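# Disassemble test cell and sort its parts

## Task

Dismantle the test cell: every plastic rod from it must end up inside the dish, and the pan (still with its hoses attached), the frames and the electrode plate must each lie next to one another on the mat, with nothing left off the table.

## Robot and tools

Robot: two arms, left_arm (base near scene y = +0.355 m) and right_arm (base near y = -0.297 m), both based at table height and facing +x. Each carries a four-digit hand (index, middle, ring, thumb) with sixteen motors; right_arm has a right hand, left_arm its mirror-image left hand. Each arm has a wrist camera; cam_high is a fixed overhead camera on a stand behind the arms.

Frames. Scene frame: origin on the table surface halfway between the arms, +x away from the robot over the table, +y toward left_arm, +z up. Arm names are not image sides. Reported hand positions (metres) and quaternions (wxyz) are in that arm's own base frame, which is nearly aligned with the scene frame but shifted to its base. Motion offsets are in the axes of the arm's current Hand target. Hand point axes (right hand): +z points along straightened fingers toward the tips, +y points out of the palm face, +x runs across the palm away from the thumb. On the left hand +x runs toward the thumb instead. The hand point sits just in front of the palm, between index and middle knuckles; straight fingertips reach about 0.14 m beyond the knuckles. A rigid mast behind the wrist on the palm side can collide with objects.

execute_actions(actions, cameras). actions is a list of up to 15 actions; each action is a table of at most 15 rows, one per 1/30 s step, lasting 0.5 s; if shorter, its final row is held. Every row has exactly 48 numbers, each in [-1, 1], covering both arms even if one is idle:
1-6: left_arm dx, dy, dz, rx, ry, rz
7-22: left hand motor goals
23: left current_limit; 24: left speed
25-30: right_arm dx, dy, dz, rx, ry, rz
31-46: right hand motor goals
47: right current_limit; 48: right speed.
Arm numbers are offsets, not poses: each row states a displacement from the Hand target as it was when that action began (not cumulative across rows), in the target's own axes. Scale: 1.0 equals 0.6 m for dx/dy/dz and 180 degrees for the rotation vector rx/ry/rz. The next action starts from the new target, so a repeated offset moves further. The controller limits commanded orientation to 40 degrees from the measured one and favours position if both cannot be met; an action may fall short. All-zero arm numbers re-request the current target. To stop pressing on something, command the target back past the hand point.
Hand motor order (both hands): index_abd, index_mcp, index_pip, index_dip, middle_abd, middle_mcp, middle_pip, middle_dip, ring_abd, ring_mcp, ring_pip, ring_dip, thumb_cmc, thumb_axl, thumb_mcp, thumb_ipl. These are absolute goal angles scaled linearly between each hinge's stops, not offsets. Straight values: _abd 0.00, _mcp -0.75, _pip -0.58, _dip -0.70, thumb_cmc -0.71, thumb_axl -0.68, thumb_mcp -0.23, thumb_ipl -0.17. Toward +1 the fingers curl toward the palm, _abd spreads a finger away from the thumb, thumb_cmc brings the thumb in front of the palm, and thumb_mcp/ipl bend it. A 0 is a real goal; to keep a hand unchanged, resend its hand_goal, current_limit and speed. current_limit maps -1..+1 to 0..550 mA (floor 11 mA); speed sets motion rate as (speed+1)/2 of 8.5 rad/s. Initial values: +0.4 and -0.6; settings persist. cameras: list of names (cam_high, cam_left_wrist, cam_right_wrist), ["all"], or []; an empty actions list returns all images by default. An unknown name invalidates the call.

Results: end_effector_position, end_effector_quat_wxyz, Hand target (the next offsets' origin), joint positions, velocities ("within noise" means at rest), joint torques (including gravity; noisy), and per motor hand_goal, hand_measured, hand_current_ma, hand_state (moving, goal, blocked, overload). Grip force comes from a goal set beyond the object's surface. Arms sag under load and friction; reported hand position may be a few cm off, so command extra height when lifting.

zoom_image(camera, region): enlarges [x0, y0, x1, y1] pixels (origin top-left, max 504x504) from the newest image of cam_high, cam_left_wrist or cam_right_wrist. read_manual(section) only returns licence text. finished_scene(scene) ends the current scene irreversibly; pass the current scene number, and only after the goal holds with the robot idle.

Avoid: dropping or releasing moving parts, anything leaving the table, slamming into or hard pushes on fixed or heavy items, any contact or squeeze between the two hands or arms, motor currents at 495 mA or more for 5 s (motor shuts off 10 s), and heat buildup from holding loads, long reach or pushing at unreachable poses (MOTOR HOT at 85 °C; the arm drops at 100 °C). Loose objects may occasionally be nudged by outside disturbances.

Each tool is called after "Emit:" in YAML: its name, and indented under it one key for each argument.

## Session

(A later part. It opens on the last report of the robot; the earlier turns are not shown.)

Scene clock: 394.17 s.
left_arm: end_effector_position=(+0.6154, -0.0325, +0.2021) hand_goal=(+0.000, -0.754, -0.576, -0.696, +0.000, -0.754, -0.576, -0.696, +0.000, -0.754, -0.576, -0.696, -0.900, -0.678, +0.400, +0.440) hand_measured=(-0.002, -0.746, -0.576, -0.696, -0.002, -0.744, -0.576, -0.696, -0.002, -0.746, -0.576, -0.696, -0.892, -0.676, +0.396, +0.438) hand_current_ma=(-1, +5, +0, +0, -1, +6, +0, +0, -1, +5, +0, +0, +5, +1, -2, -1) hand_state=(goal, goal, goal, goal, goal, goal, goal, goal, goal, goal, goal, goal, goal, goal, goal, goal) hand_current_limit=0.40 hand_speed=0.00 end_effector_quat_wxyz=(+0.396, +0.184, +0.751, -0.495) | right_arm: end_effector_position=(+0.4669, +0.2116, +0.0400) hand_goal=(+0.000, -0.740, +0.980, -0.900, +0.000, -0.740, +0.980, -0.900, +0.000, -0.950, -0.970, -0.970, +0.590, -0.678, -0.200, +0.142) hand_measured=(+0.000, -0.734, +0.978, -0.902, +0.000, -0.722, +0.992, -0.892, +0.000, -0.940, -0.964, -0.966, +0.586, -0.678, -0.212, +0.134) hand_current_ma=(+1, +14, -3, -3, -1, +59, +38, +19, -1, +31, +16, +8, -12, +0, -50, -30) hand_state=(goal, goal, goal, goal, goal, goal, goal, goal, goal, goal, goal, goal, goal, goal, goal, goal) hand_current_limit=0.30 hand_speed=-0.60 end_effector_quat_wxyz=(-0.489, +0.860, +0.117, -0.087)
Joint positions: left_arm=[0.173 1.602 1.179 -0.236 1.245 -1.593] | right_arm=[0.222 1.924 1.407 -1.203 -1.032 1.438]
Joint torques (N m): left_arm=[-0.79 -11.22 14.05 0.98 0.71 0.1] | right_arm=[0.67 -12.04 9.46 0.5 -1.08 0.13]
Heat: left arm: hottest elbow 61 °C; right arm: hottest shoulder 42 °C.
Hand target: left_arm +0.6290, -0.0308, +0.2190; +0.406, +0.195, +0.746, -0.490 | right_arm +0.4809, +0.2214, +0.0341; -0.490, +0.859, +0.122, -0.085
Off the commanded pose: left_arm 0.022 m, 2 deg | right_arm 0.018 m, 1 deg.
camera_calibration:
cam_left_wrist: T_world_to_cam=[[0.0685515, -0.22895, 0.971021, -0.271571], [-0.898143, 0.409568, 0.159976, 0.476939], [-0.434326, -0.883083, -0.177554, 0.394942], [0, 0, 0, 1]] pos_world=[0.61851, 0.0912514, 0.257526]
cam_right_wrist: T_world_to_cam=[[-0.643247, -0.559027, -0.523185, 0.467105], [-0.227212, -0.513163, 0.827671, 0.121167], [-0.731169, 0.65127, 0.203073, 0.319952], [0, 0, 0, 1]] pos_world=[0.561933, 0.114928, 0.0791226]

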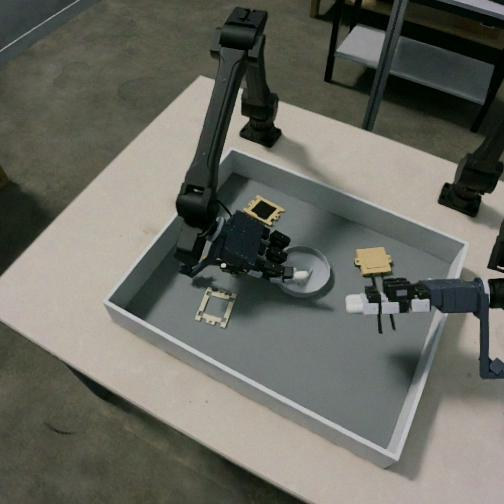

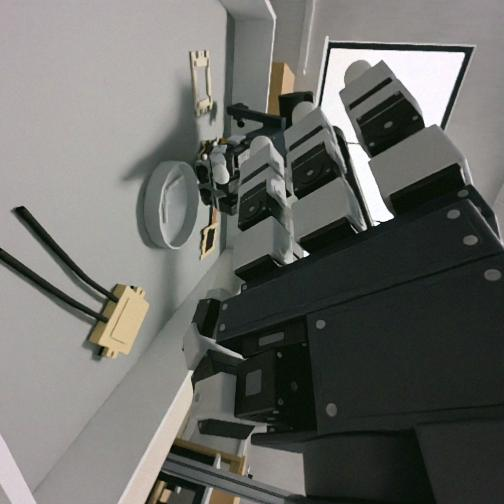

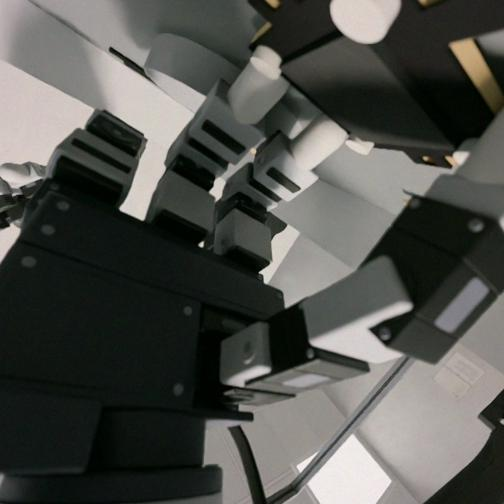

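Emit:
execute_actions:
  actions:
    - [[0,0,0,0,0,0, 0,-0.754,-0.576,-0.696,0,-0.754,-0.576,-0.696,0,-0.754,-0.576,-0.696,-0.9,-0.678,0.4,0.44,0.4,0, 0,0,0,0,0,0, 0,-0.785,0.98,-0.9,0,-0.785,0.98,-0.9,0,-0.95,-0.97,-0.97,0.591,-0.677,-0.27,0.143,0.3,-0.8]]
    - [[0,0,0,0,0,0, 0,-0.754,-0.576,-0.696,0,-0.754,-0.576,-0.696,0,-0.754,-0.576,-0.696,-0.9,-0.678,0.4,0.44,0.4,0, 0.01,-0.06,-0.034,0,0,0, 0,-0.785,0.98,-0.9,0,-0.785,0.98,-0.9,0,-0.95,-0.97,-0.97,0.591,-0.677,-0.27,0.143,0.3,-0.5]]
    - [[0,0,0,0,0,0, 0,-0.754,-0.576,-0.696,0,-0.754,-0.576,-0.696,0,-0.754,-0.576,-0.696,-0.9,-0.678,0.4,0.44,0.4,0, 0,-0.06,-0.035,0,0,0, 0,-0.785,0.98,-0.9,0,-0.785,0.98,-0.9,0,-0.95,-0.97,-0.97,0.491,-0.677,-0.27,0.143,0.3,-0.5]]
    - [[0,0,0,0,0,0, 0,-0.754,-0.576,-0.696,0,-0.754,-0.576,-0.696,0,-0.754,-0.576,-0.696,-0.9,-0.678,0.4,0.44,0.4,0, -0.03,-0.06,-0.15,0,0,0, 0,-0.763,0.971,-0.696,0,-0.95,-0.97,-0.97,0,-0.95,-0.97,-0.97,0.491,-0.677,-0.07,0.381,0.3,-0.5]]
    - [[0,0,0,0,0,0, 0,-0.754,-0.576,-0.696,0,-0.754,-0.576,-0.696,0,-0.754,-0.576,-0.696,-0.9,-0.678,0.4,0.44,0.4,0, -0.03,-0.02,-0.1,0,0,0, 0,-0.763,0.971,-0.696,0,-0.95,-0.97,-0.97,0,-0.95,-0.97,-0.97,0.491,-0.677,-0.07,0.381,0.3,-0.5]]
  cameras: ["all"]

Emit:
zoom_image:
  camera: "cam_high"
  region: [190, 215, 270, 285]

Emit:
zoom_image:
  camera: "cam_left_wrist"
  region: [170, 120, 240, 210]

Scene clock: 398.13 s.
left_arm: end_effector_position=(+0.6154, -0.0325, +0.2021) hand_goal=(+0.000, -0.754, -0.576, -0.696, +0.000, -0.754, -0.576, -0.696, +0.000, -0.754, -0.576, -0.696, -0.900, -0.678, +0.400, +0.440) hand_measured=(-0.002, -0.746, -0.576, -0.696, -0.002, -0.744, -0.576, -0.696, -0.002, -0.746, -0.576, -0.696, -0.892, -0.676, +0.396, +0.438) hand_current_ma=(-1, +5, +0, +0, -1, +6, +0, +0, -1, +5, +0, +0, +5, +1, -2, -1) hand_state=(goal, goal, goal, goal, goal, goal, goal, goal, goal, goal, goal, goal, goal, goal, goal, goal) hand_current_limit=0.40 hand_speed=0.00 end_effector_quat_wxyz=(+0.396, +0.184, +0.751, -0.495) | right_arm: end_effector_position=(+0.4819, +0.1131, +0.2295) hand_goal=(+0.000, -0.764, +0.970, -0.696, +0.000, -0.950, -0.970, -0.970, +0.000, -0.950, -0.970, -0.970, +0.490, -0.678, -0.070, +0.380) hand_measured=(+0.000, -0.760, +0.970, -0.700, +0.000, -0.932, -0.964, -0.968, +0.000, -0.940, -0.964, -0.966, +0.494, -0.678, -0.072, +0.376) hand_current_ma=(+1, +10, +1, -9, -1, +60, +18, +6, -1, +31, +16, +8, +11, +0, -4, -11) hand_state=(goal, goal, goal, goal, goal, goal, goal, goal, goal, goal, goal, goal, goal, goal, goal, goal) hand_current_limit=0.30 hand_speed=-0.50 end_effector_quat_wxyz=(-0.476, +0.874, +0.088, -0.030)
Joint positions: left_arm=[0.173 1.602 1.179 -0.236 1.245 -1.593] | right_arm=[0.037 1.734 1.669 -1.697 -0.983 1.305]
Joint torques (N m): left_arm=[-0.73 -11.22 14.02 0.99 0.71 0.1] | right_arm=[-0.03 -12.69 9.35 -0.25 -0.73 0.04]
Heat: left arm: hottest elbow 61 °C; right arm: hottest shoulder 42 °C.
Hand target: left_arm +0.6290, -0.0308, +0.2190; +0.406, +0.195, +0.746, -0.490 | right_arm +0.4877, +0.1140, +0.2351; -0.490, +0.859, +0.122, -0.085
Off the commanded pose: left_arm 0.022 m, 2 deg | right_arm 0.008 m, 8 deg.
joint sent to its limit (right arm) — joint 4 (wrist pitch), lower limit. The joint targets are off in orientation, not in position.
camera_calibration:
cam_left_wrist: T_world_to_cam=[[0.0685515, -0.22895, 0.971021, -0.271571], [-0.898143, 0.409568, 0.159976, 0.476939], [-0.434326, -0.883083, -0.177554, 0.394942], [0, 0, 0, 1]] pos_world=[0.61851, 0.0912514, 0.257526]
cam_right_wrist: T_world_to_cam=[[-0.658981, -0.504362, -0.557999, 0.530261], [-0.341577, -0.460282, 0.81943, -0.0319018], [-0.670127, 0.730588, 0.131039, 0.334751], [0, 0, 0, 1]] pos_world=[0.562861, 0.00819459, 0.278161]

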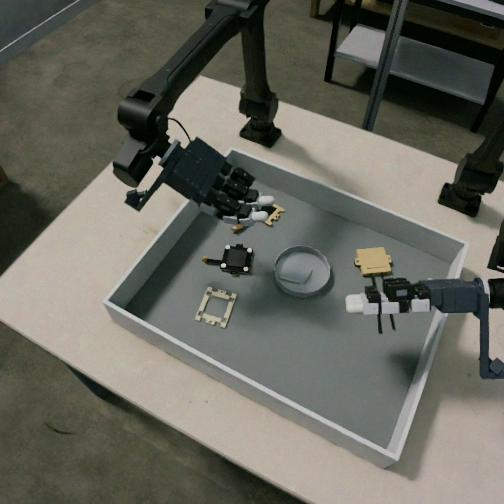

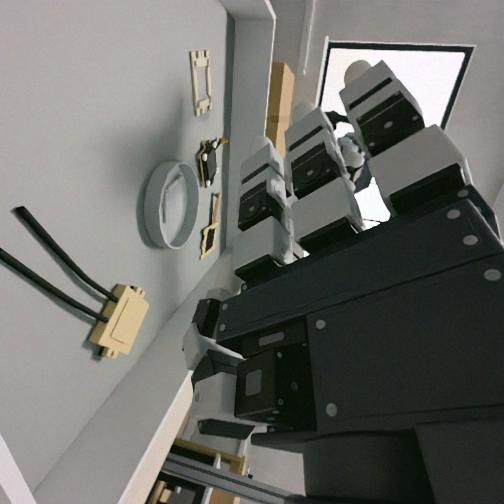

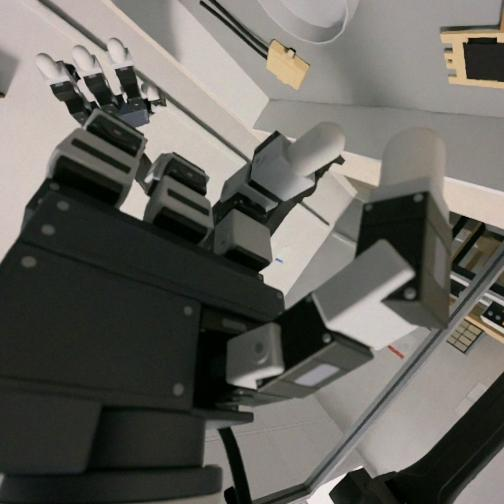

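Scaled by 6.300 from the camera's 504x504 image, which has a finer 720x720 frame.

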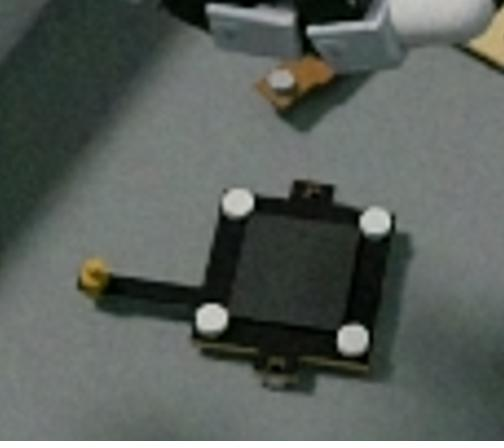

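Scaled by 5.600 from the camera's 504x504 image, which has a finer 720x720 frame.

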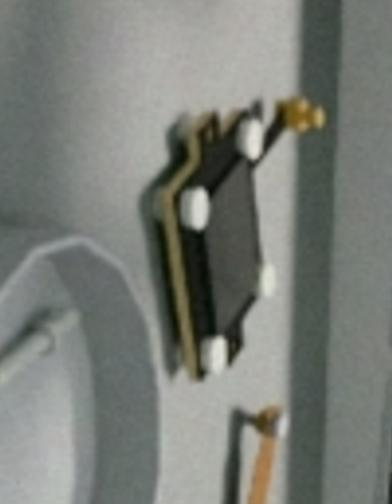

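Emit:
execute_actions:
  actions:
    - [[0,0,0,0,0,0, 0,-0.754,-0.576,-0.696,0,-0.754,-0.576,-0.696,0,-0.754,-0.576,-0.696,-0.9,-0.678,0.4,0.44,0.4,0, 0.0465,0.0885,0.0525,0,0,0, 0,-0.763,0.971,-0.696,0,-0.95,-0.97,-0.97,0,-0.95,-0.97,-0.97,0.491,-0.677,-0.07,0.381,0.3,-0.5]]
    - [[0,0,0,0,0,0, 0,-0.754,-0.576,-0.696,0,-0.754,-0.576,-0.696,0,-0.754,-0.576,-0.696,-0.9,-0.678,0.4,0.44,0.4,0, 0.0465,0.0885,0.0525,0,0,0, 0,-0.763,0.971,-0.696,0,-0.95,-0.97,-0.97,0,-0.95,-0.97,-0.97,0.491,-0.677,-0.07,0.381,0.3,-0.5]]
  cameras: ["all"]

Emit:
zoom_image:
  camera: "cam_high"
  region: [180, 215, 260, 285]

Emit:
zoom_image:
  camera: "cam_left_wrist"
  region: [170, 110, 260, 210]

Emit:
zoom_image:
  camera: "cam_right_wrist"
  region: [220, 0, 504, 280]

Scene clock: 402.00 s.
left_arm: end_effector_position=(+0.6154, -0.0325, +0.2021) hand_goal=(+0.000, -0.754, -0.576, -0.696, +0.000, -0.754, -0.576, -0.696, +0.000, -0.754, -0.576, -0.696, -0.900, -0.678, +0.400, +0.440) hand_measured=(-0.002, -0.746, -0.576, -0.696, -0.002, -0.744, -0.576, -0.696, -0.002, -0.746, -0.576, -0.696, -0.892, -0.676, +0.396, +0.438) hand_current_ma=(-1, +5, +0, +0, -1, +6, +0, +0, -1, +5, +0, +0, +5, +1, -2, -1) hand_state=(goal, goal, goal, goal, goal, goal, goal, goal, goal, goal, goal, goal, goal, goal, goal, goal) hand_current_limit=0.40 hand_speed=0.00 end_effector_quat_wxyz=(+0.396, +0.184, +0.751, -0.495) | right_arm: end_effector_position=(+0.5240, +0.1242, +0.1078) hand_goal=(+0.000, -0.764, +0.970, -0.696, +0.000, -0.950, -0.970, -0.970, +0.000, -0.950, -0.970, -0.970, +0.490, -0.678, -0.070, +0.380) hand_measured=(+0.000, -0.758, +0.970, -0.700, +0.000, -0.932, -0.964, -0.968, +0.000, -0.938, -0.964, -0.966, +0.494, -0.678, -0.070, +0.376) hand_current_ma=(+1, +15, +0, -9, -1, +61, +16, +6, -1, +38, +16, +8, +8, +0, -2, -10) hand_state=(goal, goal, goal, goal, goal, goal, goal, goal, goal, goal, goal, goal, goal, goal, goal, goal) hand_current_limit=0.30 hand_speed=-0.50 end_effector_quat_wxyz=(-0.489, +0.860, +0.108, -0.092)
Joint positions: left_arm=[0.173 1.602 1.179 -0.236 1.245 -1.593] | right_arm=[0.052 2.019 1.735 -1.699 -0.988 1.148]
Joint torques (N m): left_arm=[-0.73 -11.22 14.04 0.96 0.7 0.1] | right_arm=[0.5 -14.62 9.96 -0.54 -0.92 -0.02]
Heat: left arm: hottest elbow 61 °C; right arm: hottest shoulder 42 °C.
Hand target: left_arm +0.6290, -0.0308, +0.2190; +0.406, +0.195, +0.746, -0.490 | right_arm +0.5378, +0.1302, +0.1103; -0.490, +0.859, +0.122, -0.085
Off the commanded pose: left_arm 0.022 m, 2 deg | right_arm 0.015 m, 2 deg.
joint sent to its limit (right arm) — joint 4 (wrist pitch), lower limit. The joint targets still meet the commanded pose.
camera_calibration:
cam_left_wrist: T_world_to_cam=[[0.0685515, -0.22895, 0.971021, -0.271571], [-0.898143, 0.409568, 0.159976, 0.476939], [-0.434326, -0.883083, -0.177554, 0.394942], [0, 0, 0, 1]] pos_world=[0.61851, 0.0912514, 0.257526]
cam_right_wrist: T_world_to_cam=[[-0.657617, -0.553627, -0.510917, 0.496009], [-0.217919, -0.509404, 0.832477, 0.0271804], [-0.721145, 0.65879, 0.214347, 0.397449], [0, 0, 0, 1]] pos_world=[0.618726, 0.0266141, 0.1456]

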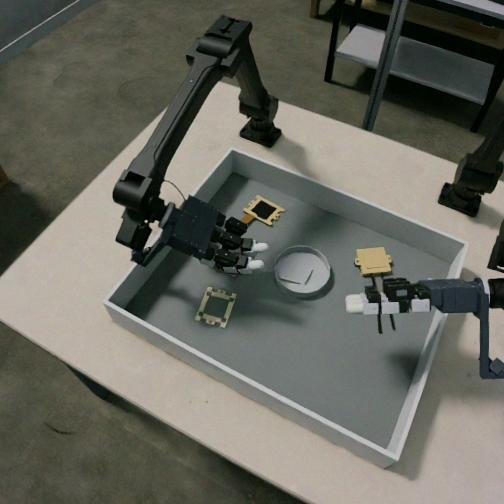

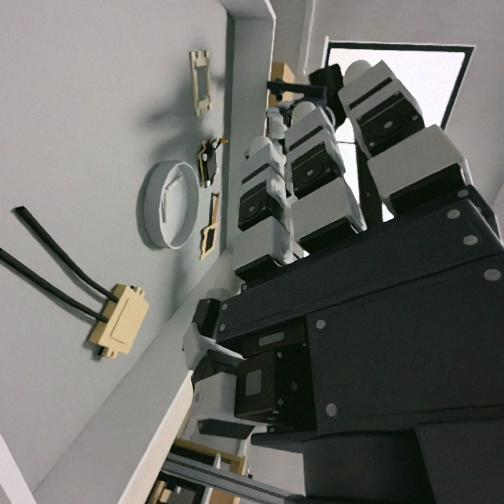

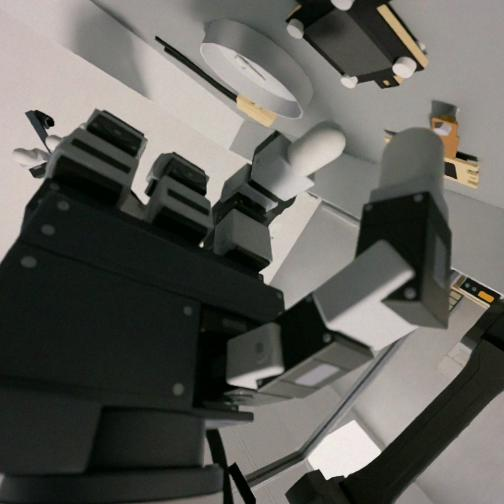

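Scaled by 6.300 from the camera's 504x504 image, which has a finer 720x720 frame.

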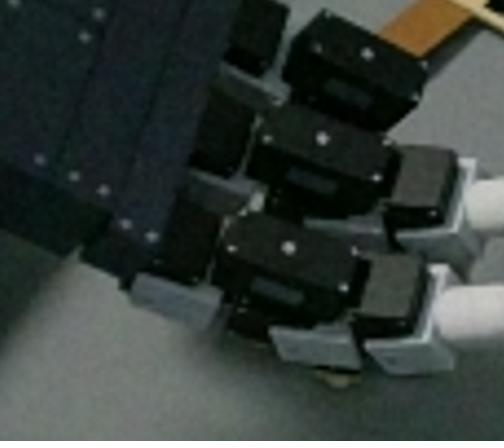

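Scaled by 5.040 from the camera's 504x504 image, which has a finer 720x720 frame.

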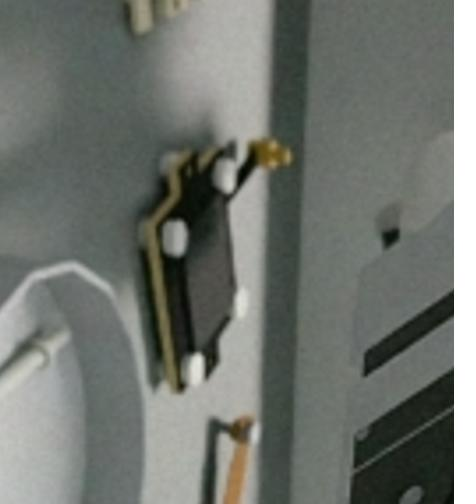

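Scaled by 1.775 from the camera's 504x504 image, which has a finer 720x720 frame.

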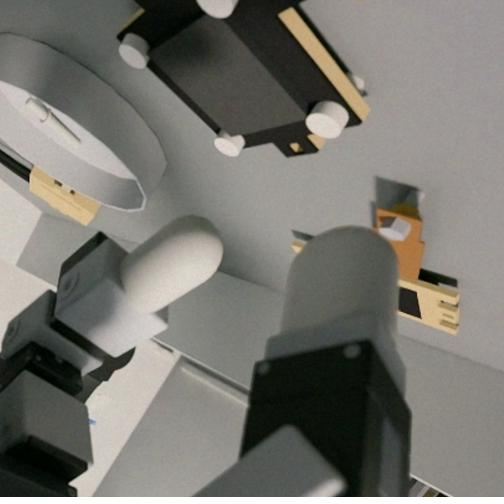

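Emit:
execute_actions:
  actions:
    - [[0,0,0,0,0,0, 0,-0.754,-0.576,-0.696,0,-0.754,-0.576,-0.696,0,-0.754,-0.576,-0.696,-0.9,-0.678,0.4,0.44,0.4,0, 0,0.065,0.0375,0,0,0, 0,-0.763,0.971,-0.696,0,-0.95,-0.97,-0.97,0,-0.95,-0.97,-0.97,0.491,-0.677,-0.07,0.381,0.3,-0.5]]
  cameras: ["all"]

Emit:
zoom_image:
  camera: "cam_high"
  region: [120, 215, 260, 335]

Emit:
zoom_image:
  camera: "cam_left_wrist"
  region: [170, 110, 260, 210]

Emit:
zoom_image:
  camera: "cam_right_wrist"
  region: [220, 0, 504, 280]

Scene clock: 405.10 s.
left_arm: end_effector_position=(+0.6154, -0.0325, +0.2021) hand_goal=(+0.000, -0.754, -0.576, -0.696, +0.000, -0.754, -0.576, -0.696, +0.000, -0.754, -0.576, -0.696, -0.900, -0.678, +0.400, +0.440) hand_measured=(-0.002, -0.746, -0.576, -0.696, -0.002, -0.744, -0.576, -0.696, -0.002, -0.746, -0.576, -0.696, -0.892, -0.676, +0.396, +0.438) hand_current_ma=(-1, +5, +0, +0, -1, +6, +0, +0, -1, +5, +0, +0, +5, +1, -2, -1) hand_state=(goal, goal, goal, goal, goal, goal, goal, goal, goal, goal, goal, goal, goal, goal, goal, goal) hand_current_limit=0.40 hand_speed=0.00 end_effector_quat_wxyz=(+0.396, +0.184, +0.751, -0.495) | right_arm: end_effector_position=(+0.5423, +0.1252, +0.0956) hand_goal=(+0.000, -0.764, +0.970, -0.696, +0.000, -0.950, -0.970, -0.970, +0.000, -0.950, -0.970, -0.970, +0.490, -0.678, -0.070, +0.380) hand_measured=(+0.000, -0.758, +0.970, -0.700, +0.000, -0.932, -0.964, -0.968, +0.000, -0.938, -0.964, -0.966, +0.494, -0.678, -0.070, +0.376) hand_current_ma=(+1, +15, +0, -9, -1, +61, +16, +6, -1, +38, +16, +8, +8, +0, -2, -10) hand_state=(goal, goal, goal, goal, goal, goal, goal, goal, goal, goal, goal, goal, goal, goal, goal, goal) hand_current_limit=0.30 hand_speed=-0.50 end_effector_quat_wxyz=(-0.487, +0.861, +0.130, -0.061)
Joint positions: left_arm=[0.173 1.602 1.179 -0.236 1.245 -1.593] | right_arm=[0.052 2.031 1.735 -1.623 -0.987 1.134]
Joint torques (N m): left_arm=[-0.73 -11.34 14.02 0.99 0.71 0.1] | right_arm=[0.44 -13.04 5.68 0.12 -0.97 0.01]
Heat: left arm: hottest elbow 61 °C; right arm: hottest shoulder 43 °C.
Hand target: left_arm +0.6290, -0.0308, +0.2190; +0.406, +0.195, +0.746, -0.490 | right_arm +0.5368, +0.1297, +0.0653; -0.490, +0.859, +0.122, -0.084
Off the commanded pose: left_arm 0.022 m, 2 deg | right_arm 0.031 m, 3 deg.
camera_calibration:
cam_left_wrist: T_world_to_cam=[[0.0685515, -0.22895, 0.971021, -0.271571], [-0.898143, 0.409568, 0.159976, 0.476939], [-0.434326, -0.883083, -0.177554, 0.394942], [0, 0, 0, 1]] pos_world=[0.61851, 0.0912514, 0.257526]
cam_right_wrist: T_world_to_cam=[[-0.612833, -0.555112, -0.562393, 0.483088], [-0.276285, -0.516261, 0.810642, 0.0764726], [-0.740339, 0.652169, 0.163013, 0.428762], [0, 0, 0, 1]] pos_world=[0.634609, 0.0280226, 0.1398]

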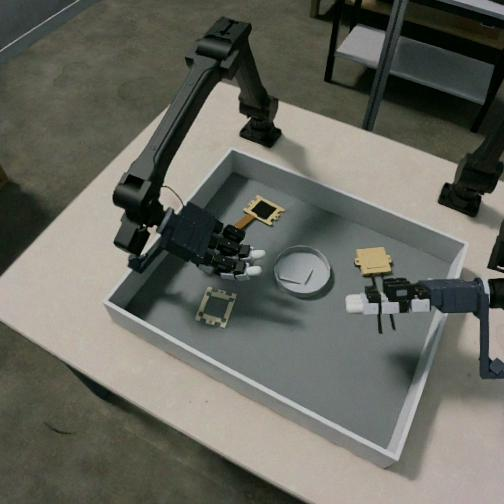

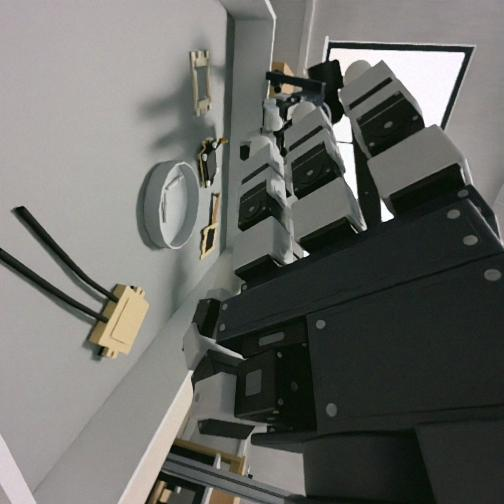

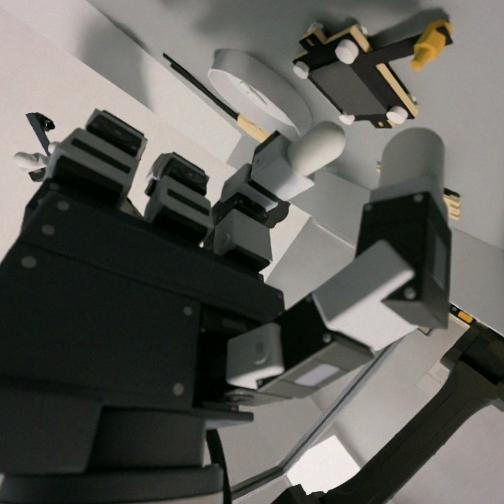

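Scaled by 3.600 from the camera's 504x504 image, which has a finer 720x720 frame.

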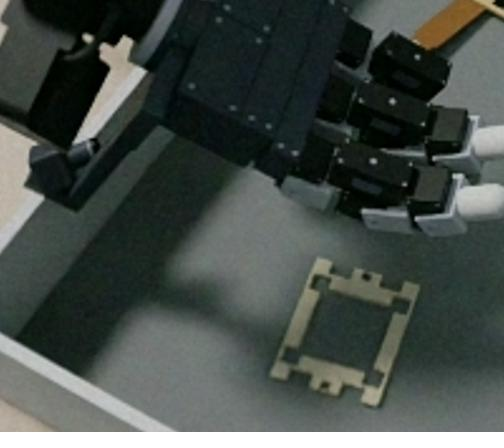

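Scaled by 5.040 from the camera's 504x504 image, which has a finer 720x720 frame.

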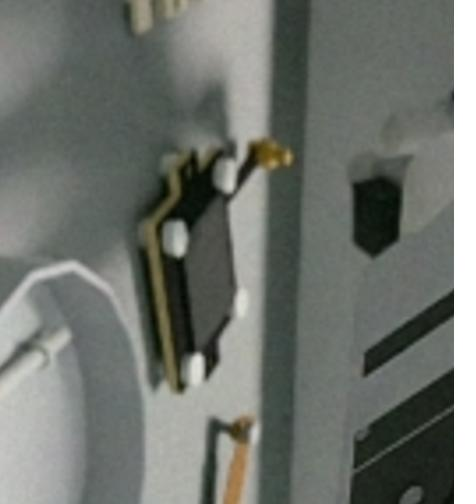

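Scaled by 1.775 from the camera's 504x504 image, which has a finer 720x720 frame.

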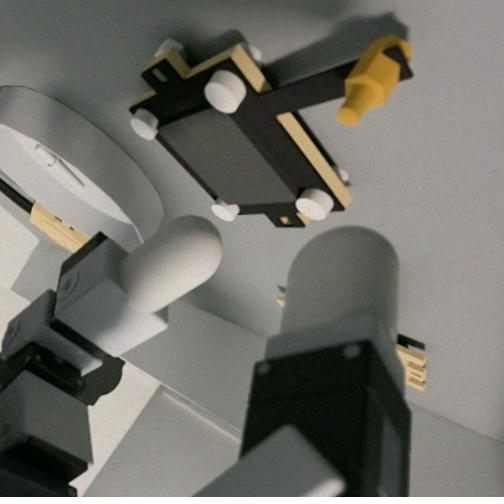

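Emit:
execute_actions:
  actions:
    - [[0,0,0,0,0,0, 0,-0.754,-0.576,-0.696,0,-0.754,-0.576,-0.696,0,-0.754,-0.576,-0.696,-0.9,-0.678,0.4,0.44,0.4,0, -0.006,0.0216,0.0185,0,0,0, 0,-0.763,0.971,-0.696,0,-0.95,-0.97,-0.97,0,-0.95,-0.97,-0.97,0.491,-0.677,-0.07,0.381,0.3,-0.5]]
  cameras: ["cam_high","cam_right_wrist"]

Emit:
zoom_image:
  camera: "cam_right_wrist"
  region: [220, 0, 504, 280]

Emit:
zoom_image:
  camera: "cam_high"
  region: [120, 215, 260, 335]

Scene clock: 406.87 s.
left_arm: end_effector_position=(+0.6154, -0.0325, +0.2021) hand_goal=(+0.000, -0.754, -0.576, -0.696, +0.000, -0.754, -0.576, -0.696, +0.000, -0.754, -0.576, -0.696, -0.900, -0.678, +0.400, +0.440) hand_measured=(-0.002, -0.746, -0.576, -0.696, -0.002, -0.744, -0.576, -0.696, -0.002, -0.746, -0.576, -0.696, -0.892, -0.676, +0.396, +0.438) hand_current_ma=(-1, +5, +0, +0, -1, +6, +0, +0, -1, +5, +0, +0, +5, +1, -2, -1) hand_state=(goal, goal, goal, goal, goal, goal, goal, goal, goal, goal, goal, goal, goal, goal, goal, goal) hand_current_limit=0.40 hand_speed=0.00 end_effector_quat_wxyz=(+0.396, +0.184, +0.751, -0.495) | right_arm: end_effector_position=(+0.5480, +0.1256, +0.0894) hand_goal=(+0.000, -0.764, +0.970, -0.696, +0.000, -0.950, -0.970, -0.970, +0.000, -0.950, -0.970, -0.970, +0.490, -0.678, -0.070, +0.380) hand_measured=(+0.000, -0.758, +0.970, -0.700, +0.000, -0.932, -0.964, -0.968, +0.000, -0.938, -0.964, -0.966, +0.494, -0.678, -0.070, +0.376) hand_current_ma=(+1, +15, +0, -9, -1, +61, +16, +6, -1, +38, +16, +8, +8, +0, -2, -10) hand_state=(goal, goal, goal, goal, goal, goal, goal, goal, goal, goal, goal, goal, goal, goal, goal, goal) hand_current_limit=0.30 hand_speed=-0.50 end_effector_quat_wxyz=(-0.486, +0.861, +0.144, -0.043)
Joint positions: left_arm=[0.173 1.602 1.179 -0.236 1.245 -1.593] | right_arm=[0.052 2.026 1.716 -1.576 -0.987 1.122]
Joint torques (N m): left_arm=[-0.73 -11.34 14.04 0.98 0.7 0.11] | right_arm=[0.62 -12.51 4.27 0.05 -1 0.17]
Heat: left arm: hottest elbow 61 °C; right arm: hottest shoulder 43 °C.
Hand target: left_arm +0.6290, -0.0308, +0.2190; +0.406, +0.195, +0.746, -0.490 | right_arm +0.5319, +0.1314, +0.0486; -0.490, +0.859, +0.122, -0.085
Off the commanded pose: left_arm 0.022 m, 2 deg | right_arm 0.044 m, 5 deg.
camera_calibration:
cam_right_wrist: T_world_to_cam=[[-0.584071, -0.55641, -0.590989, 0.470319], [-0.307821, -0.521867, 0.795551, 0.102629], [-0.75107, 0.646577, 0.133532, 0.442978], [0, 0, 0, 1]] pos_world=[0.638999, 0.0288299, 0.137155]
Images, in order (width x height): cam_high 504x504, cam_right_wrist 504x504.

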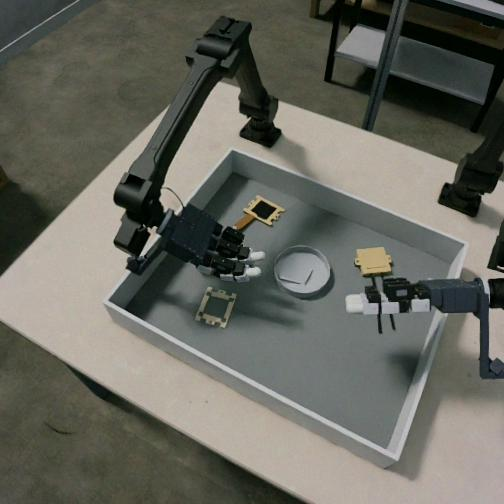

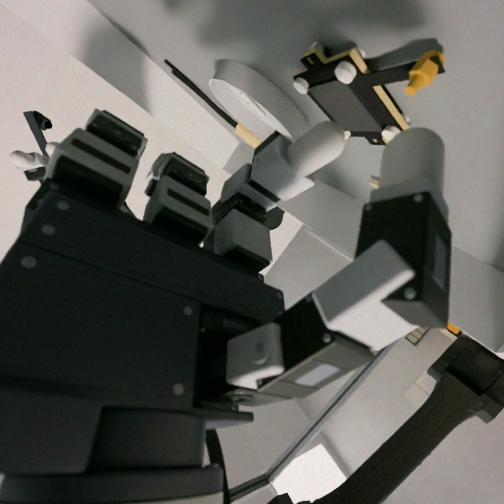

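Scaled by 1.775 from the camera's 504x504 image, which has a finer 720x720 frame.

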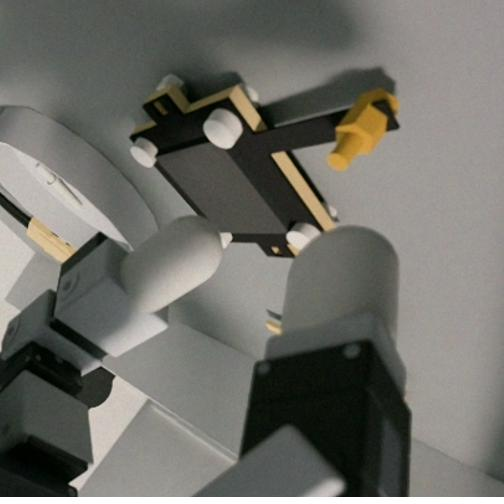

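Scaled by 3.600 from the camera's 504x504 image, which has a finer 720x720 frame.

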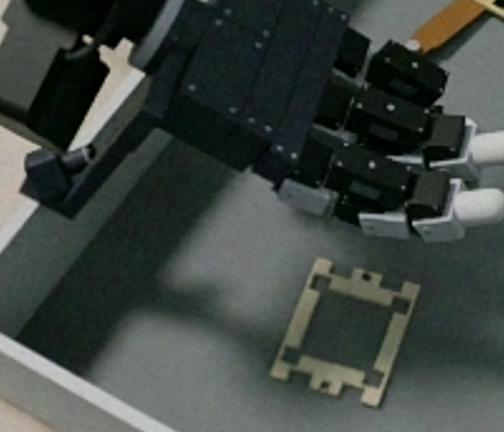

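Emit:
execute_actions:
  actions:
    - [[0,0,0,0,0,0, 0,-0.754,-0.576,-0.696,0,-0.754,-0.576,-0.696,0,-0.754,-0.576,-0.696,-0.9,-0.678,0.4,0.44,0.4,0, 0.002,0,0,0,0,0, 0,-0.763,0.971,-0.696,0,-0.95,-0.97,-0.97,0,-0.95,-0.97,-0.97,0.491,-0.677,-0.07,0.381,0.3,-0.5]]
  cameras: ["cam_high","cam_right_wrist"]

Scene clock: 408.03 s.
left_arm: end_effector_position=(+0.6154, -0.0325, +0.2021) hand_goal=(+0.000, -0.754, -0.576, -0.696, +0.000, -0.754, -0.576, -0.696, +0.000, -0.754, -0.576, -0.696, -0.900, -0.678, +0.400, +0.440) hand_measured=(-0.002, -0.746, -0.576, -0.696, -0.002, -0.744, -0.576, -0.696, -0.002, -0.746, -0.576, -0.696, -0.892, -0.676, +0.396, +0.438) hand_current_ma=(-1, +5, +0, +0, -1, +6, +0, +0, -1, +5, +0, +0, +5, +1, -2, -1) hand_state=(goal, goal, goal, goal, goal, goal, goal, goal, goal, goal, goal, goal, goal, goal, goal, goal) hand_current_limit=0.40 hand_speed=0.00 end_effector_quat_wxyz=(+0.396, +0.184, +0.751, -0.495) | right_arm: end_effector_position=(+0.5481, +0.1256, +0.0893) hand_goal=(+0.000, -0.764, +0.970, -0.696, +0.000, -0.950, -0.970, -0.970, +0.000, -0.950, -0.970, -0.970, +0.490, -0.678, -0.070, +0.380) hand_measured=(+0.000, -0.758, +0.970, -0.700, +0.000, -0.932, -0.964, -0.968, +0.000, -0.938, -0.964, -0.966, +0.494, -0.678, -0.070, +0.376) hand_current_ma=(+1, +15, +0, -9, -1, +61, +16, +6, -1, +38, +16, +8, +8, +0, -2, -10) hand_state=(goal, goal, goal, goal, goal, goal, goal, goal, goal, goal, goal, goal, goal, goal, goal, goal) hand_current_limit=0.30 hand_speed=-0.50 end_effector_quat_wxyz=(-0.486, +0.861, +0.144, -0.043)
Joint positions: left_arm=[0.173 1.602 1.179 -0.236 1.245 -1.593] | right_arm=[0.052 2.026 1.716 -1.576 -0.987 1.121]
Joint torques (N m): left_arm=[-0.73 -11.22 14.04 0.99 0.71 0.1] | right_arm=[0.67 -12.34 4.56 0.01 -1 0.17]
Heat: left arm: hottest elbow 61 °C; right arm: hottest shoulder 43 °C.
Hand target: left_arm +0.6290, -0.0308, +0.2190; +0.406, +0.195, +0.746, -0.490 | right_arm +0.5332, +0.1316, +0.0486; -0.490, +0.859, +0.122, -0.084
Off the commanded pose: left_arm 0.022 m, 2 deg | right_arm 0.044 m, 5 deg.
camera_calibration:
cam_right_wrist: T_world_to_cam=[[-0.583638, -0.556462, -0.591368, 0.470155], [-0.308215, -0.52196, 0.795337, 0.102943], [-0.751245, 0.646458, 0.133126, 0.443224], [0, 0, 0, 1]] pos_world=[0.639099, 0.0288301, 0.137156]
Images, in order (width x height): cam_high 504x504, cam_right_wrist 504x504.

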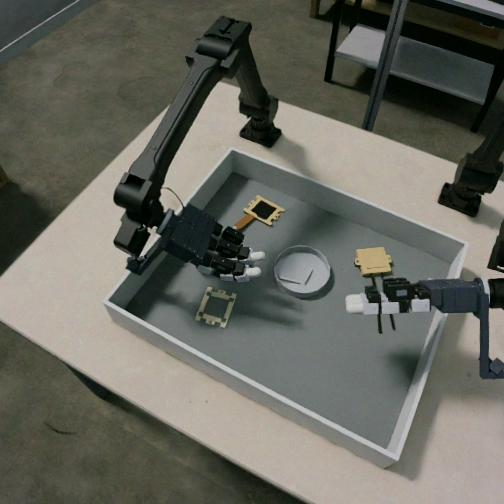

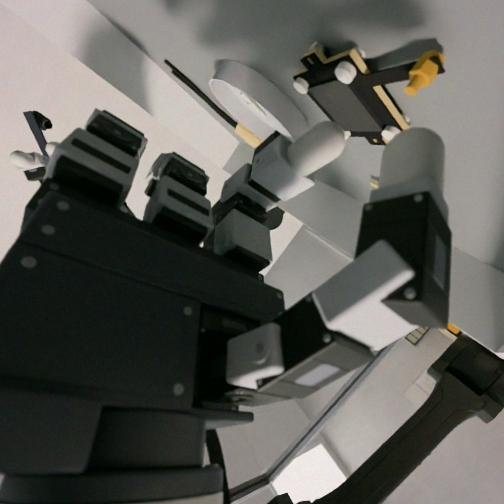

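Emit:
execute_actions:
  actions:
    - [[0,0,0,0,0,0, 0,-0.754,-0.576,-0.696,0,-0.754,-0.576,-0.696,0,-0.754,-0.576,-0.696,-0.9,-0.678,0.4,0.44,0.4,0, 0.01,-0.075,-0.045,0,0,0, 0,-0.763,0.971,-0.696,0,-0.95,-0.97,-0.97,0,-0.95,-0.97,-0.97,0.491,-0.677,-0.07,0.381,0.3,-0.5]]
    - [[0,0,0,0,0,0, 0,-0.754,-0.576,-0.696,0,-0.754,-0.576,-0.696,0,-0.754,-0.576,-0.696,-0.9,-0.678,0.4,0.44,0.4,0, 0,-0.075,-0.043,0,0,0, 0,-0.763,0.971,-0.696,0,-0.95,-0.97,-0.97,0,-0.95,-0.97,-0.97,0.491,-0.677,-0.07,0.381,0.3,-0.5]]
  cameras: ["cam_high","cam_right_wrist"]

Emit:
zoom_image:
  camera: "cam_right_wrist"
  region: [220, 0, 504, 280]

Scene clock: 410.23 s.
left_arm: end_effector_position=(+0.6154, -0.0325, +0.2021) hand_goal=(+0.000, -0.754, -0.576, -0.696, +0.000, -0.754, -0.576, -0.696, +0.000, -0.754, -0.576, -0.696, -0.900, -0.678, +0.400, +0.440) hand_measured=(-0.002, -0.746, -0.576, -0.696, -0.002, -0.744, -0.576, -0.696, -0.002, -0.746, -0.576, -0.696, -0.892, -0.676, +0.396, +0.438) hand_current_ma=(-1, +5, +0, +0, -1, +6, +0, +0, -1, +5, +0, +0, +5, +1, -2, -1) hand_state=(goal, goal, goal, goal, goal, goal, goal, goal, goal, goal, goal, goal, goal, goal, goal, goal) hand_current_limit=0.40 hand_speed=0.00 end_effector_quat_wxyz=(+0.396, +0.184, +0.751, -0.495) | right_arm: end_effector_position=(+0.5320, +0.1276, +0.1370) hand_goal=(+0.000, -0.764, +0.970, -0.696, +0.000, -0.950, -0.970, -0.970, +0.000, -0.950, -0.970, -0.970, +0.490, -0.678, -0.070, +0.380) hand_measured=(+0.000, -0.758, +0.970, -0.700, +0.000, -0.932, -0.964, -0.968, +0.000, -0.938, -0.964, -0.966, +0.494, -0.678, -0.070, +0.376) hand_current_ma=(+1, +15, +0, -9, -1, +61, +16, +6, -1, +38, +16, +8, +8, +0, -2, -10) hand_state=(goal, goal, goal, goal, goal, goal, goal, goal, goal, goal, goal, goal, goal, goal, goal, goal) hand_current_limit=0.30 hand_speed=-0.50 end_effector_quat_wxyz=(-0.485, +0.865, +0.104, -0.074)
Joint positions: left_arm=[0.173 1.602 1.179 -0.236 1.245 -1.593] | right_arm=[0.058 1.986 1.773 -1.695 -0.99 1.205]
Joint torques (N m): left_arm=[-0.79 -11.28 14.05 0.98 0.7 0.1] | right_arm=[0.56 -16.09 10.18 -0.58 -0.91 0.18]
Heat: left arm: hottest elbow 61 °C; right arm: hottest shoulder 43 °C.
Hand target: left_arm +0.6290, -0.0308, +0.2190; +0.406, +0.195, +0.746, -0.490 | right_arm +0.5415, +0.1340, +0.1527; -0.490, +0.859, +0.122, -0.084
Off the commanded pose: left_arm 0.022 m, 2 deg | right_arm 0.020 m, 2 deg.
joint sent to its limit (right arm) — joint 4 (wrist pitch), lower limit. The joint targets are off in orientation, not in position.
camera_calibration:
cam_right_wrist: T_world_to_cam=[[-0.656134, -0.542312, -0.524772, 0.517732], [-0.253412, -0.496672, 0.83012, 0.0240592], [-0.710824, 0.677654, 0.188455, 0.390374], [0, 0, 0, 1]] pos_world=[0.623286, 0.0281832, 0.178151]
Images, in order (width x height): cam_high 504x504, cam_right_wrist 504x504.

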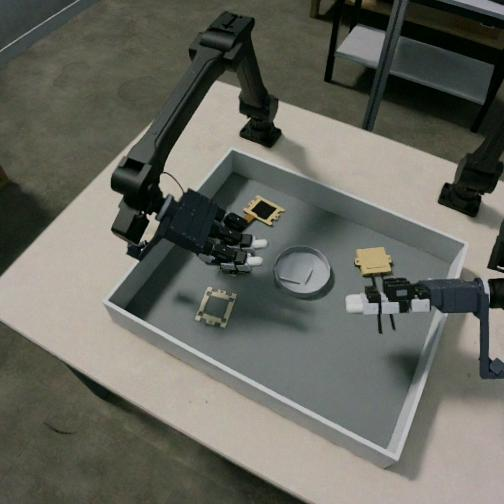

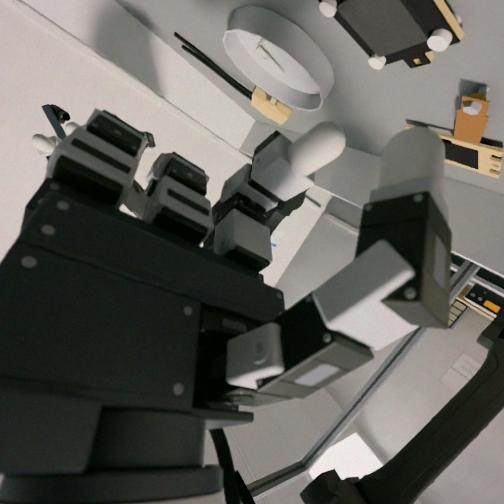

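Scaled by 1.775 from the camera's 504x504 image, which has a finer 720x720 frame.

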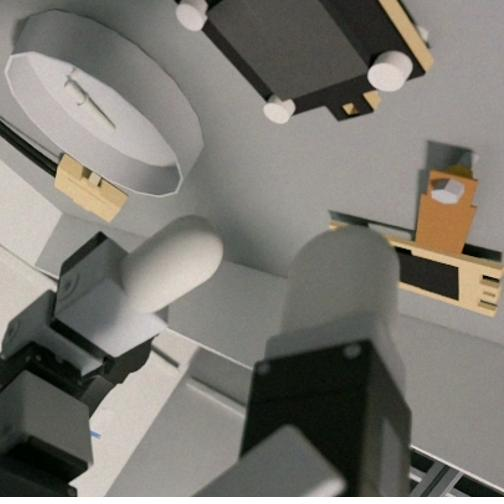

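Emit:
execute_actions:
  actions:
    - [[0,0,0,0,0,0, 0,-0.754,-0.576,-0.696,0,-0.754,-0.576,-0.696,0,-0.754,-0.576,-0.696,-0.9,-0.678,0.4,0.44,0.4,0, -0.0363,-0.01,0.085,0,0,0, 0,-0.763,0.971,-0.696,0,-0.95,-0.97,-0.97,0,-0.95,-0.97,-0.97,0.491,-0.677,-0.07,0.381,0.3,-0.5]]
    - [[0,0,0,0,0,0, 0,-0.754,-0.576,-0.696,0,-0.754,-0.576,-0.696,0,-0.754,-0.576,-0.696,-0.9,-0.678,0.4,0.44,0.4,0, 0,0.0792,0.046,0,0,0, 0,-0.763,0.971,-0.696,0,-0.95,-0.97,-0.97,0,-0.95,-0.97,-0.97,0.491,-0.677,-0.07,0.381,0.3,-0.5]]
  cameras: ["cam_high","cam_right_wrist"]

Emit:
zoom_image:
  camera: "cam_right_wrist"
  region: [284, 0, 504, 200]

Scene clock: 412.73 s.
left_arm: end_effector_position=(+0.6154, -0.0325, +0.2021) hand_goal=(+0.000, -0.754, -0.576, -0.696, +0.000, -0.754, -0.576, -0.696, +0.000, -0.754, -0.576, -0.696, -0.900, -0.678, +0.400, +0.440) hand_measured=(-0.002, -0.746, -0.576, -0.696, -0.002, -0.744, -0.576, -0.696, -0.002, -0.746, -0.576, -0.696, -0.892, -0.676, +0.396, +0.438) hand_current_ma=(-1, +5, +0, +0, -1, +6, +0, +0, -1, +5, +0, +0, +5, +1, -2, -1) hand_state=(goal, goal, goal, goal, goal, goal, goal, goal, goal, goal, goal, goal, goal, goal, goal, goal) hand_current_limit=0.40 hand_speed=0.00 end_effector_quat_wxyz=(+0.396, +0.184, +0.751, -0.495) | right_arm: end_effector_position=(+0.5065, +0.1760, +0.0929) hand_goal=(+0.000, -0.764, +0.970, -0.696, +0.000, -0.950, -0.970, -0.970, +0.000, -0.950, -0.970, -0.970, +0.490, -0.678, -0.070, +0.380) hand_measured=(+0.000, -0.758, +0.970, -0.700, +0.000, -0.932, -0.964, -0.968, +0.000, -0.938, -0.964, -0.966, +0.494, -0.678, -0.070, +0.376) hand_current_ma=(+1, +15, +0, -9, -1, +61, +16, +6, -1, +38, +16, +8, +8, +0, -2, -10) hand_state=(goal, goal, goal, goal, goal, goal, goal, goal, goal, goal, goal, goal, goal, goal, goal, goal) hand_current_limit=0.30 hand_speed=-0.50 end_effector_quat_wxyz=(-0.491, +0.858, +0.135, -0.073)
Joint positions: left_arm=[0.173 1.602 1.179 -0.236 1.245 -1.593] | right_arm=[0.145 1.952 1.602 -1.485 -1.017 1.255]
Joint torques (N m): left_arm=[-0.79 -11.28 14.05 0.96 0.7 0.1] | right_arm=[-0.85 -13.57 6.28 0.24 -0.87 0.15]
Heat: left arm: hottest elbow 61 °C; right arm: hottest shoulder 43 °C.
Hand target: left_arm +0.6290, -0.0308, +0.2190; +0.406, +0.195, +0.746, -0.490 | right_arm +0.5051, +0.1719, +0.0778; -0.490, +0.859, +0.122, -0.084
Off the commanded pose: left_arm 0.022 m, 2 deg | right_arm 0.016 m, 2 deg.
camera_calibration:
cam_right_wrist: T_world_to_cam=[[-0.610692, -0.564601, -0.555231, 0.487786], [-0.250128, -0.527731, 0.811749, 0.0837607], [-0.751326, 0.634607, 0.181059, 0.376542], [0, 0, 0, 1]] pos_world=[0.601744, 0.0806512, 0.134665]
Images, in order (width x height): cam_high 504x504, cam_right_wrist 504x504.

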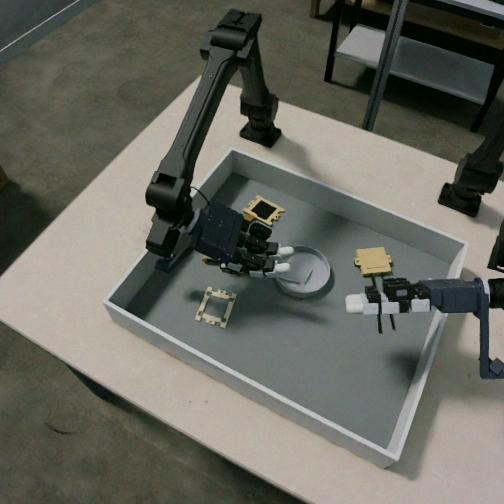

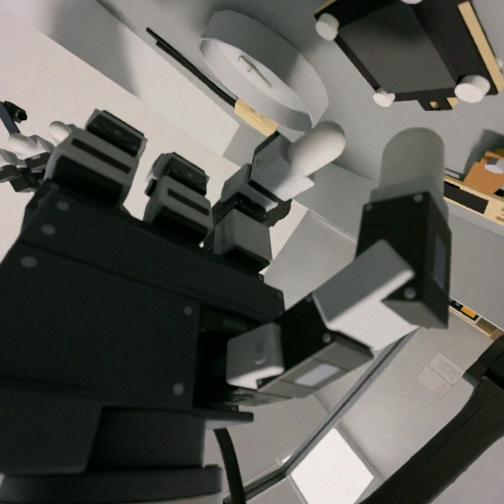

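Scaled by 2.291 from the camera's 504x504 image, which has a finer 720x720 frame.

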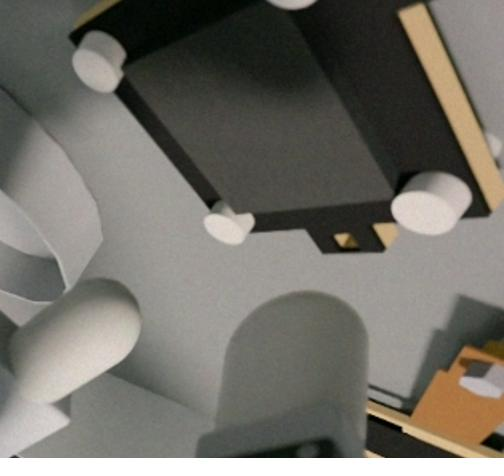

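Emit:
zoom_image:
  camera: "cam_right_wrist"
  region: [434, 0, 504, 120]

Emit:
zoom_image:
  camera: "cam_right_wrist"
  region: [404, 60, 504, 160]

Scaled by 4.200 from the camera's 504x504 image, which has a finer 720x720 frame.

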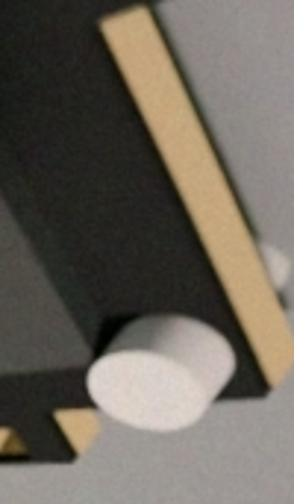

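Scaled by 5.040 from the camera's 504x504 image, which has a finer 720x720 frame.

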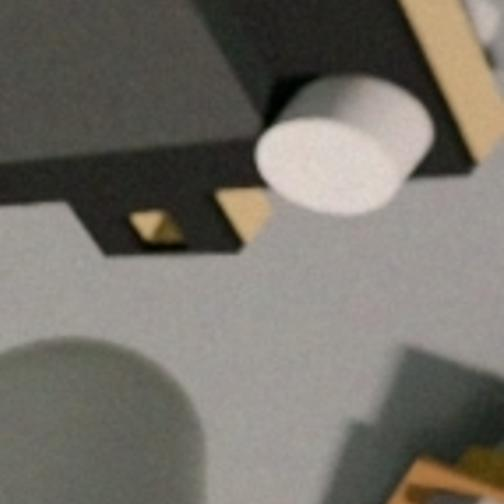

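Emit:
execute_actions:
  actions:
    - [[0,0,0,0,0,0, 0,-0.754,-0.576,-0.696,0,-0.754,-0.576,-0.696,0,-0.754,-0.576,-0.696,-0.9,-0.678,0.4,0.44,0.4,0, 0,-0.07,-0.04,0,0,0, 0,-0.763,0.971,-0.696,0,-0.95,-0.97,-0.97,0,-0.95,-0.97,-0.97,0.491,-0.677,-0.07,0.381,0.3,-0.5]]
    - [[-0.01,0.1,-0.13,0,0,0, 0,-0.754,-0.576,-0.696,0,-0.754,-0.576,-0.696,0,-0.754,-0.576,-0.696,-0.9,-0.678,0.4,0.44,0.4,0, -0.09,-0.07,-0.1,0,0,0, 0,-0.763,0.971,-0.696,0,-0.95,-0.97,-0.97,0,-0.95,-0.97,-0.97,0.491,-0.677,-0.07,0.381,0.3,-0.5]]
    - [[-0.01,0.1,-0.13,0,0,0, 0,-0.754,-0.576,-0.696,0,-0.754,-0.576,-0.696,0,-0.754,-0.576,-0.696,-0.9,-0.678,0.4,0.44,0.4,0, -0.14,-0.07,-0.1,0,0,0, 0,-0.763,0.971,-0.696,0,-0.95,-0.97,-0.97,0,-0.95,-0.97,-0.97,0.491,-0.677,-0.07,0.381,0.3,-0.5]]
    - [[0,0,0,0,0,0, 0,-0.754,-0.576,-0.696,0,-0.754,-0.576,-0.696,0,-0.754,-0.576,-0.696,-0.9,-0.678,0.4,0.44,0.4,0, -0.1,-0.05,-0.06,0,0,0, 0,-0.763,0.971,-0.696,0,-0.95,-0.97,-0.97,0,-0.95,-0.97,-0.97,0.491,-0.677,-0.07,0.381,0.3,-0.5]]
  cameras: ["all"]

Emit:
zoom_image:
  camera: "cam_high"
  region: [330, 230, 430, 340]

Emit:
zoom_image:
  camera: "cam_high"
  region: [190, 185, 310, 335]

Scene clock: 417.47 s.
left_arm: end_effector_position=(+0.6418, +0.1556, +0.1922) hand_goal=(+0.000, -0.754, -0.576, -0.696, +0.000, -0.754, -0.576, -0.696, +0.000, -0.754, -0.576, -0.696, -0.900, -0.678, +0.400, +0.440) hand_measured=(-0.002, -0.746, -0.576, -0.696, -0.002, -0.744, -0.576, -0.696, -0.002, -0.746, -0.576, -0.696, -0.892, -0.676, +0.396, +0.438) hand_current_ma=(-1, +5, +0, +0, -1, +6, +0, +0, -1, +6, +0, +0, +5, +1, -2, -1) hand_state=(goal, goal, goal, goal, goal, goal, goal, goal, goal, goal, goal, goal, goal, goal, goal, goal) hand_current_limit=0.40 hand_speed=0.00 end_effector_quat_wxyz=(+0.428, +0.168, +0.748, -0.479) | right_arm: end_effector_position=(+0.3459, +0.0475, +0.3154) hand_goal=(+0.000, -0.764, +0.970, -0.696, +0.000, -0.950, -0.970, -0.970, +0.000, -0.950, -0.970, -0.970, +0.490, -0.678, -0.070, +0.380) hand_measured=(+0.000, -0.758, +0.970, -0.700, +0.000, -0.932, -0.964, -0.968, +0.000, -0.938, -0.964, -0.966, +0.492, -0.678, -0.070, +0.376) hand_current_ma=(+1, +15, +0, -9, -1, +60, +15, +6, -1, +38, +16, +8, +4, +0, -2, -10) hand_state=(goal, goal, goal, goal, goal, goal, goal, goal, goal, goal, goal, goal, goal, goal, goal, goal) hand_current_limit=0.30 hand_speed=-0.50 end_effector_quat_wxyz=(-0.428, +0.898, +0.060, +0.077)
Joint positions: left_arm=[0.479 1.882 1.596 -1.123 1.391 -0.785] | right_arm=[-0.098 1.234 1.381 -1.7 -0.901 1.349]
Joint torques (N m): left_arm=[-0.79 -12.81 13.34 -0.16 0.95 0.11] | right_arm=[-1.08 -5.95 6.99 0.24 -0.64 0.13]
Heat: left arm: hottest elbow 61 °C; right arm: hottest shoulder 43 °C.
Hand target: left_arm +0.6542, +0.1627, +0.1895; +0.406, +0.195, +0.746, -0.490 | right_arm +0.3437, +0.0426, +0.3083; -0.490, +0.859, +0.122, -0.085
Off the commanded pose: left_arm 0.015 m, 4 deg | right_arm 0.009 m, 22 deg.
joint sent to its limit (right arm) — joint 4 (wrist pitch), lower limit. The joint targets are off in orientation, not in position.
camera_calibration:
cam_left_wrist: T_world_to_cam=[[0.0451867, -0.222849, 0.973805, -0.207135], [-0.929457, 0.347912, 0.122746, 0.461999], [-0.366153, -0.910656, -0.191408, 0.533861], [0, 0, 0, 1]] pos_world=[0.634243, 0.279269, 0.247185]
cam_right_wrist: T_world_to_cam=[[-0.632237, -0.458203, -0.62476, 0.465103], [-0.537776, -0.320957, 0.779605, -0.105065], [-0.557739, 0.828876, -0.0434896, 0.291851], [0, 0, 0, 1]] pos_world=[0.400331, -0.0625182, 0.385179]

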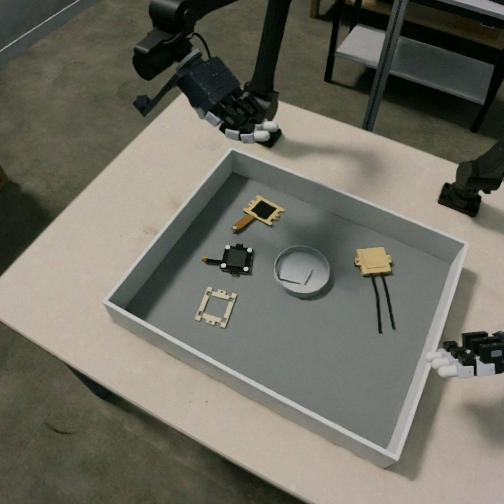

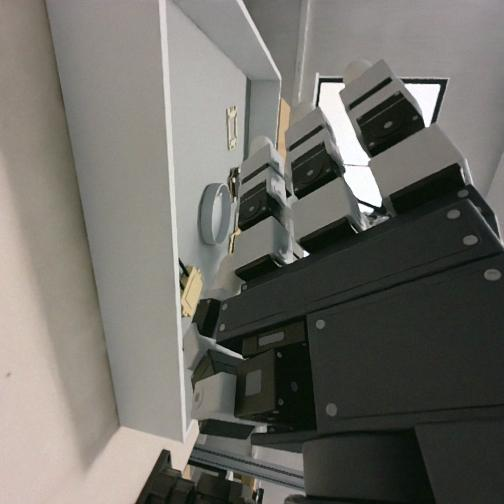

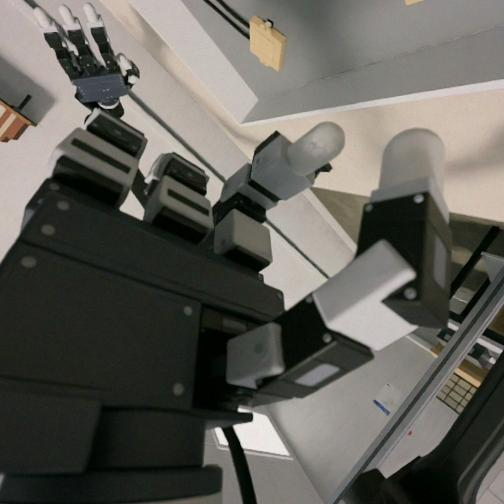

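Scaled by 4.582 from the camera's 504x504 image, which has a finer 720x720 frame.

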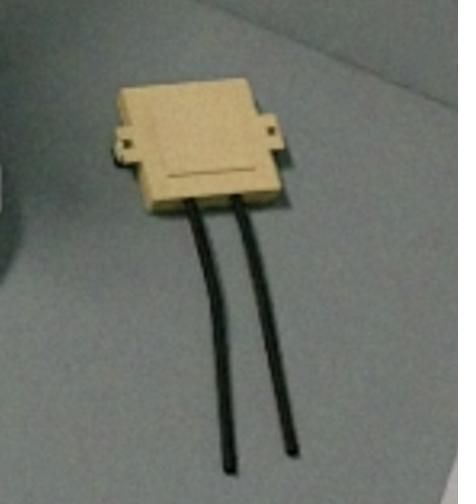

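Scaled by 3.360 from the camera's 504x504 image, which has a finer 720x720 frame.

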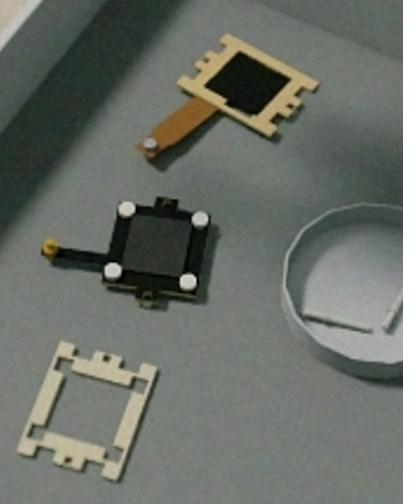

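Emit:
finished_scene:
  scene: 1

The scene is finished: the task was done.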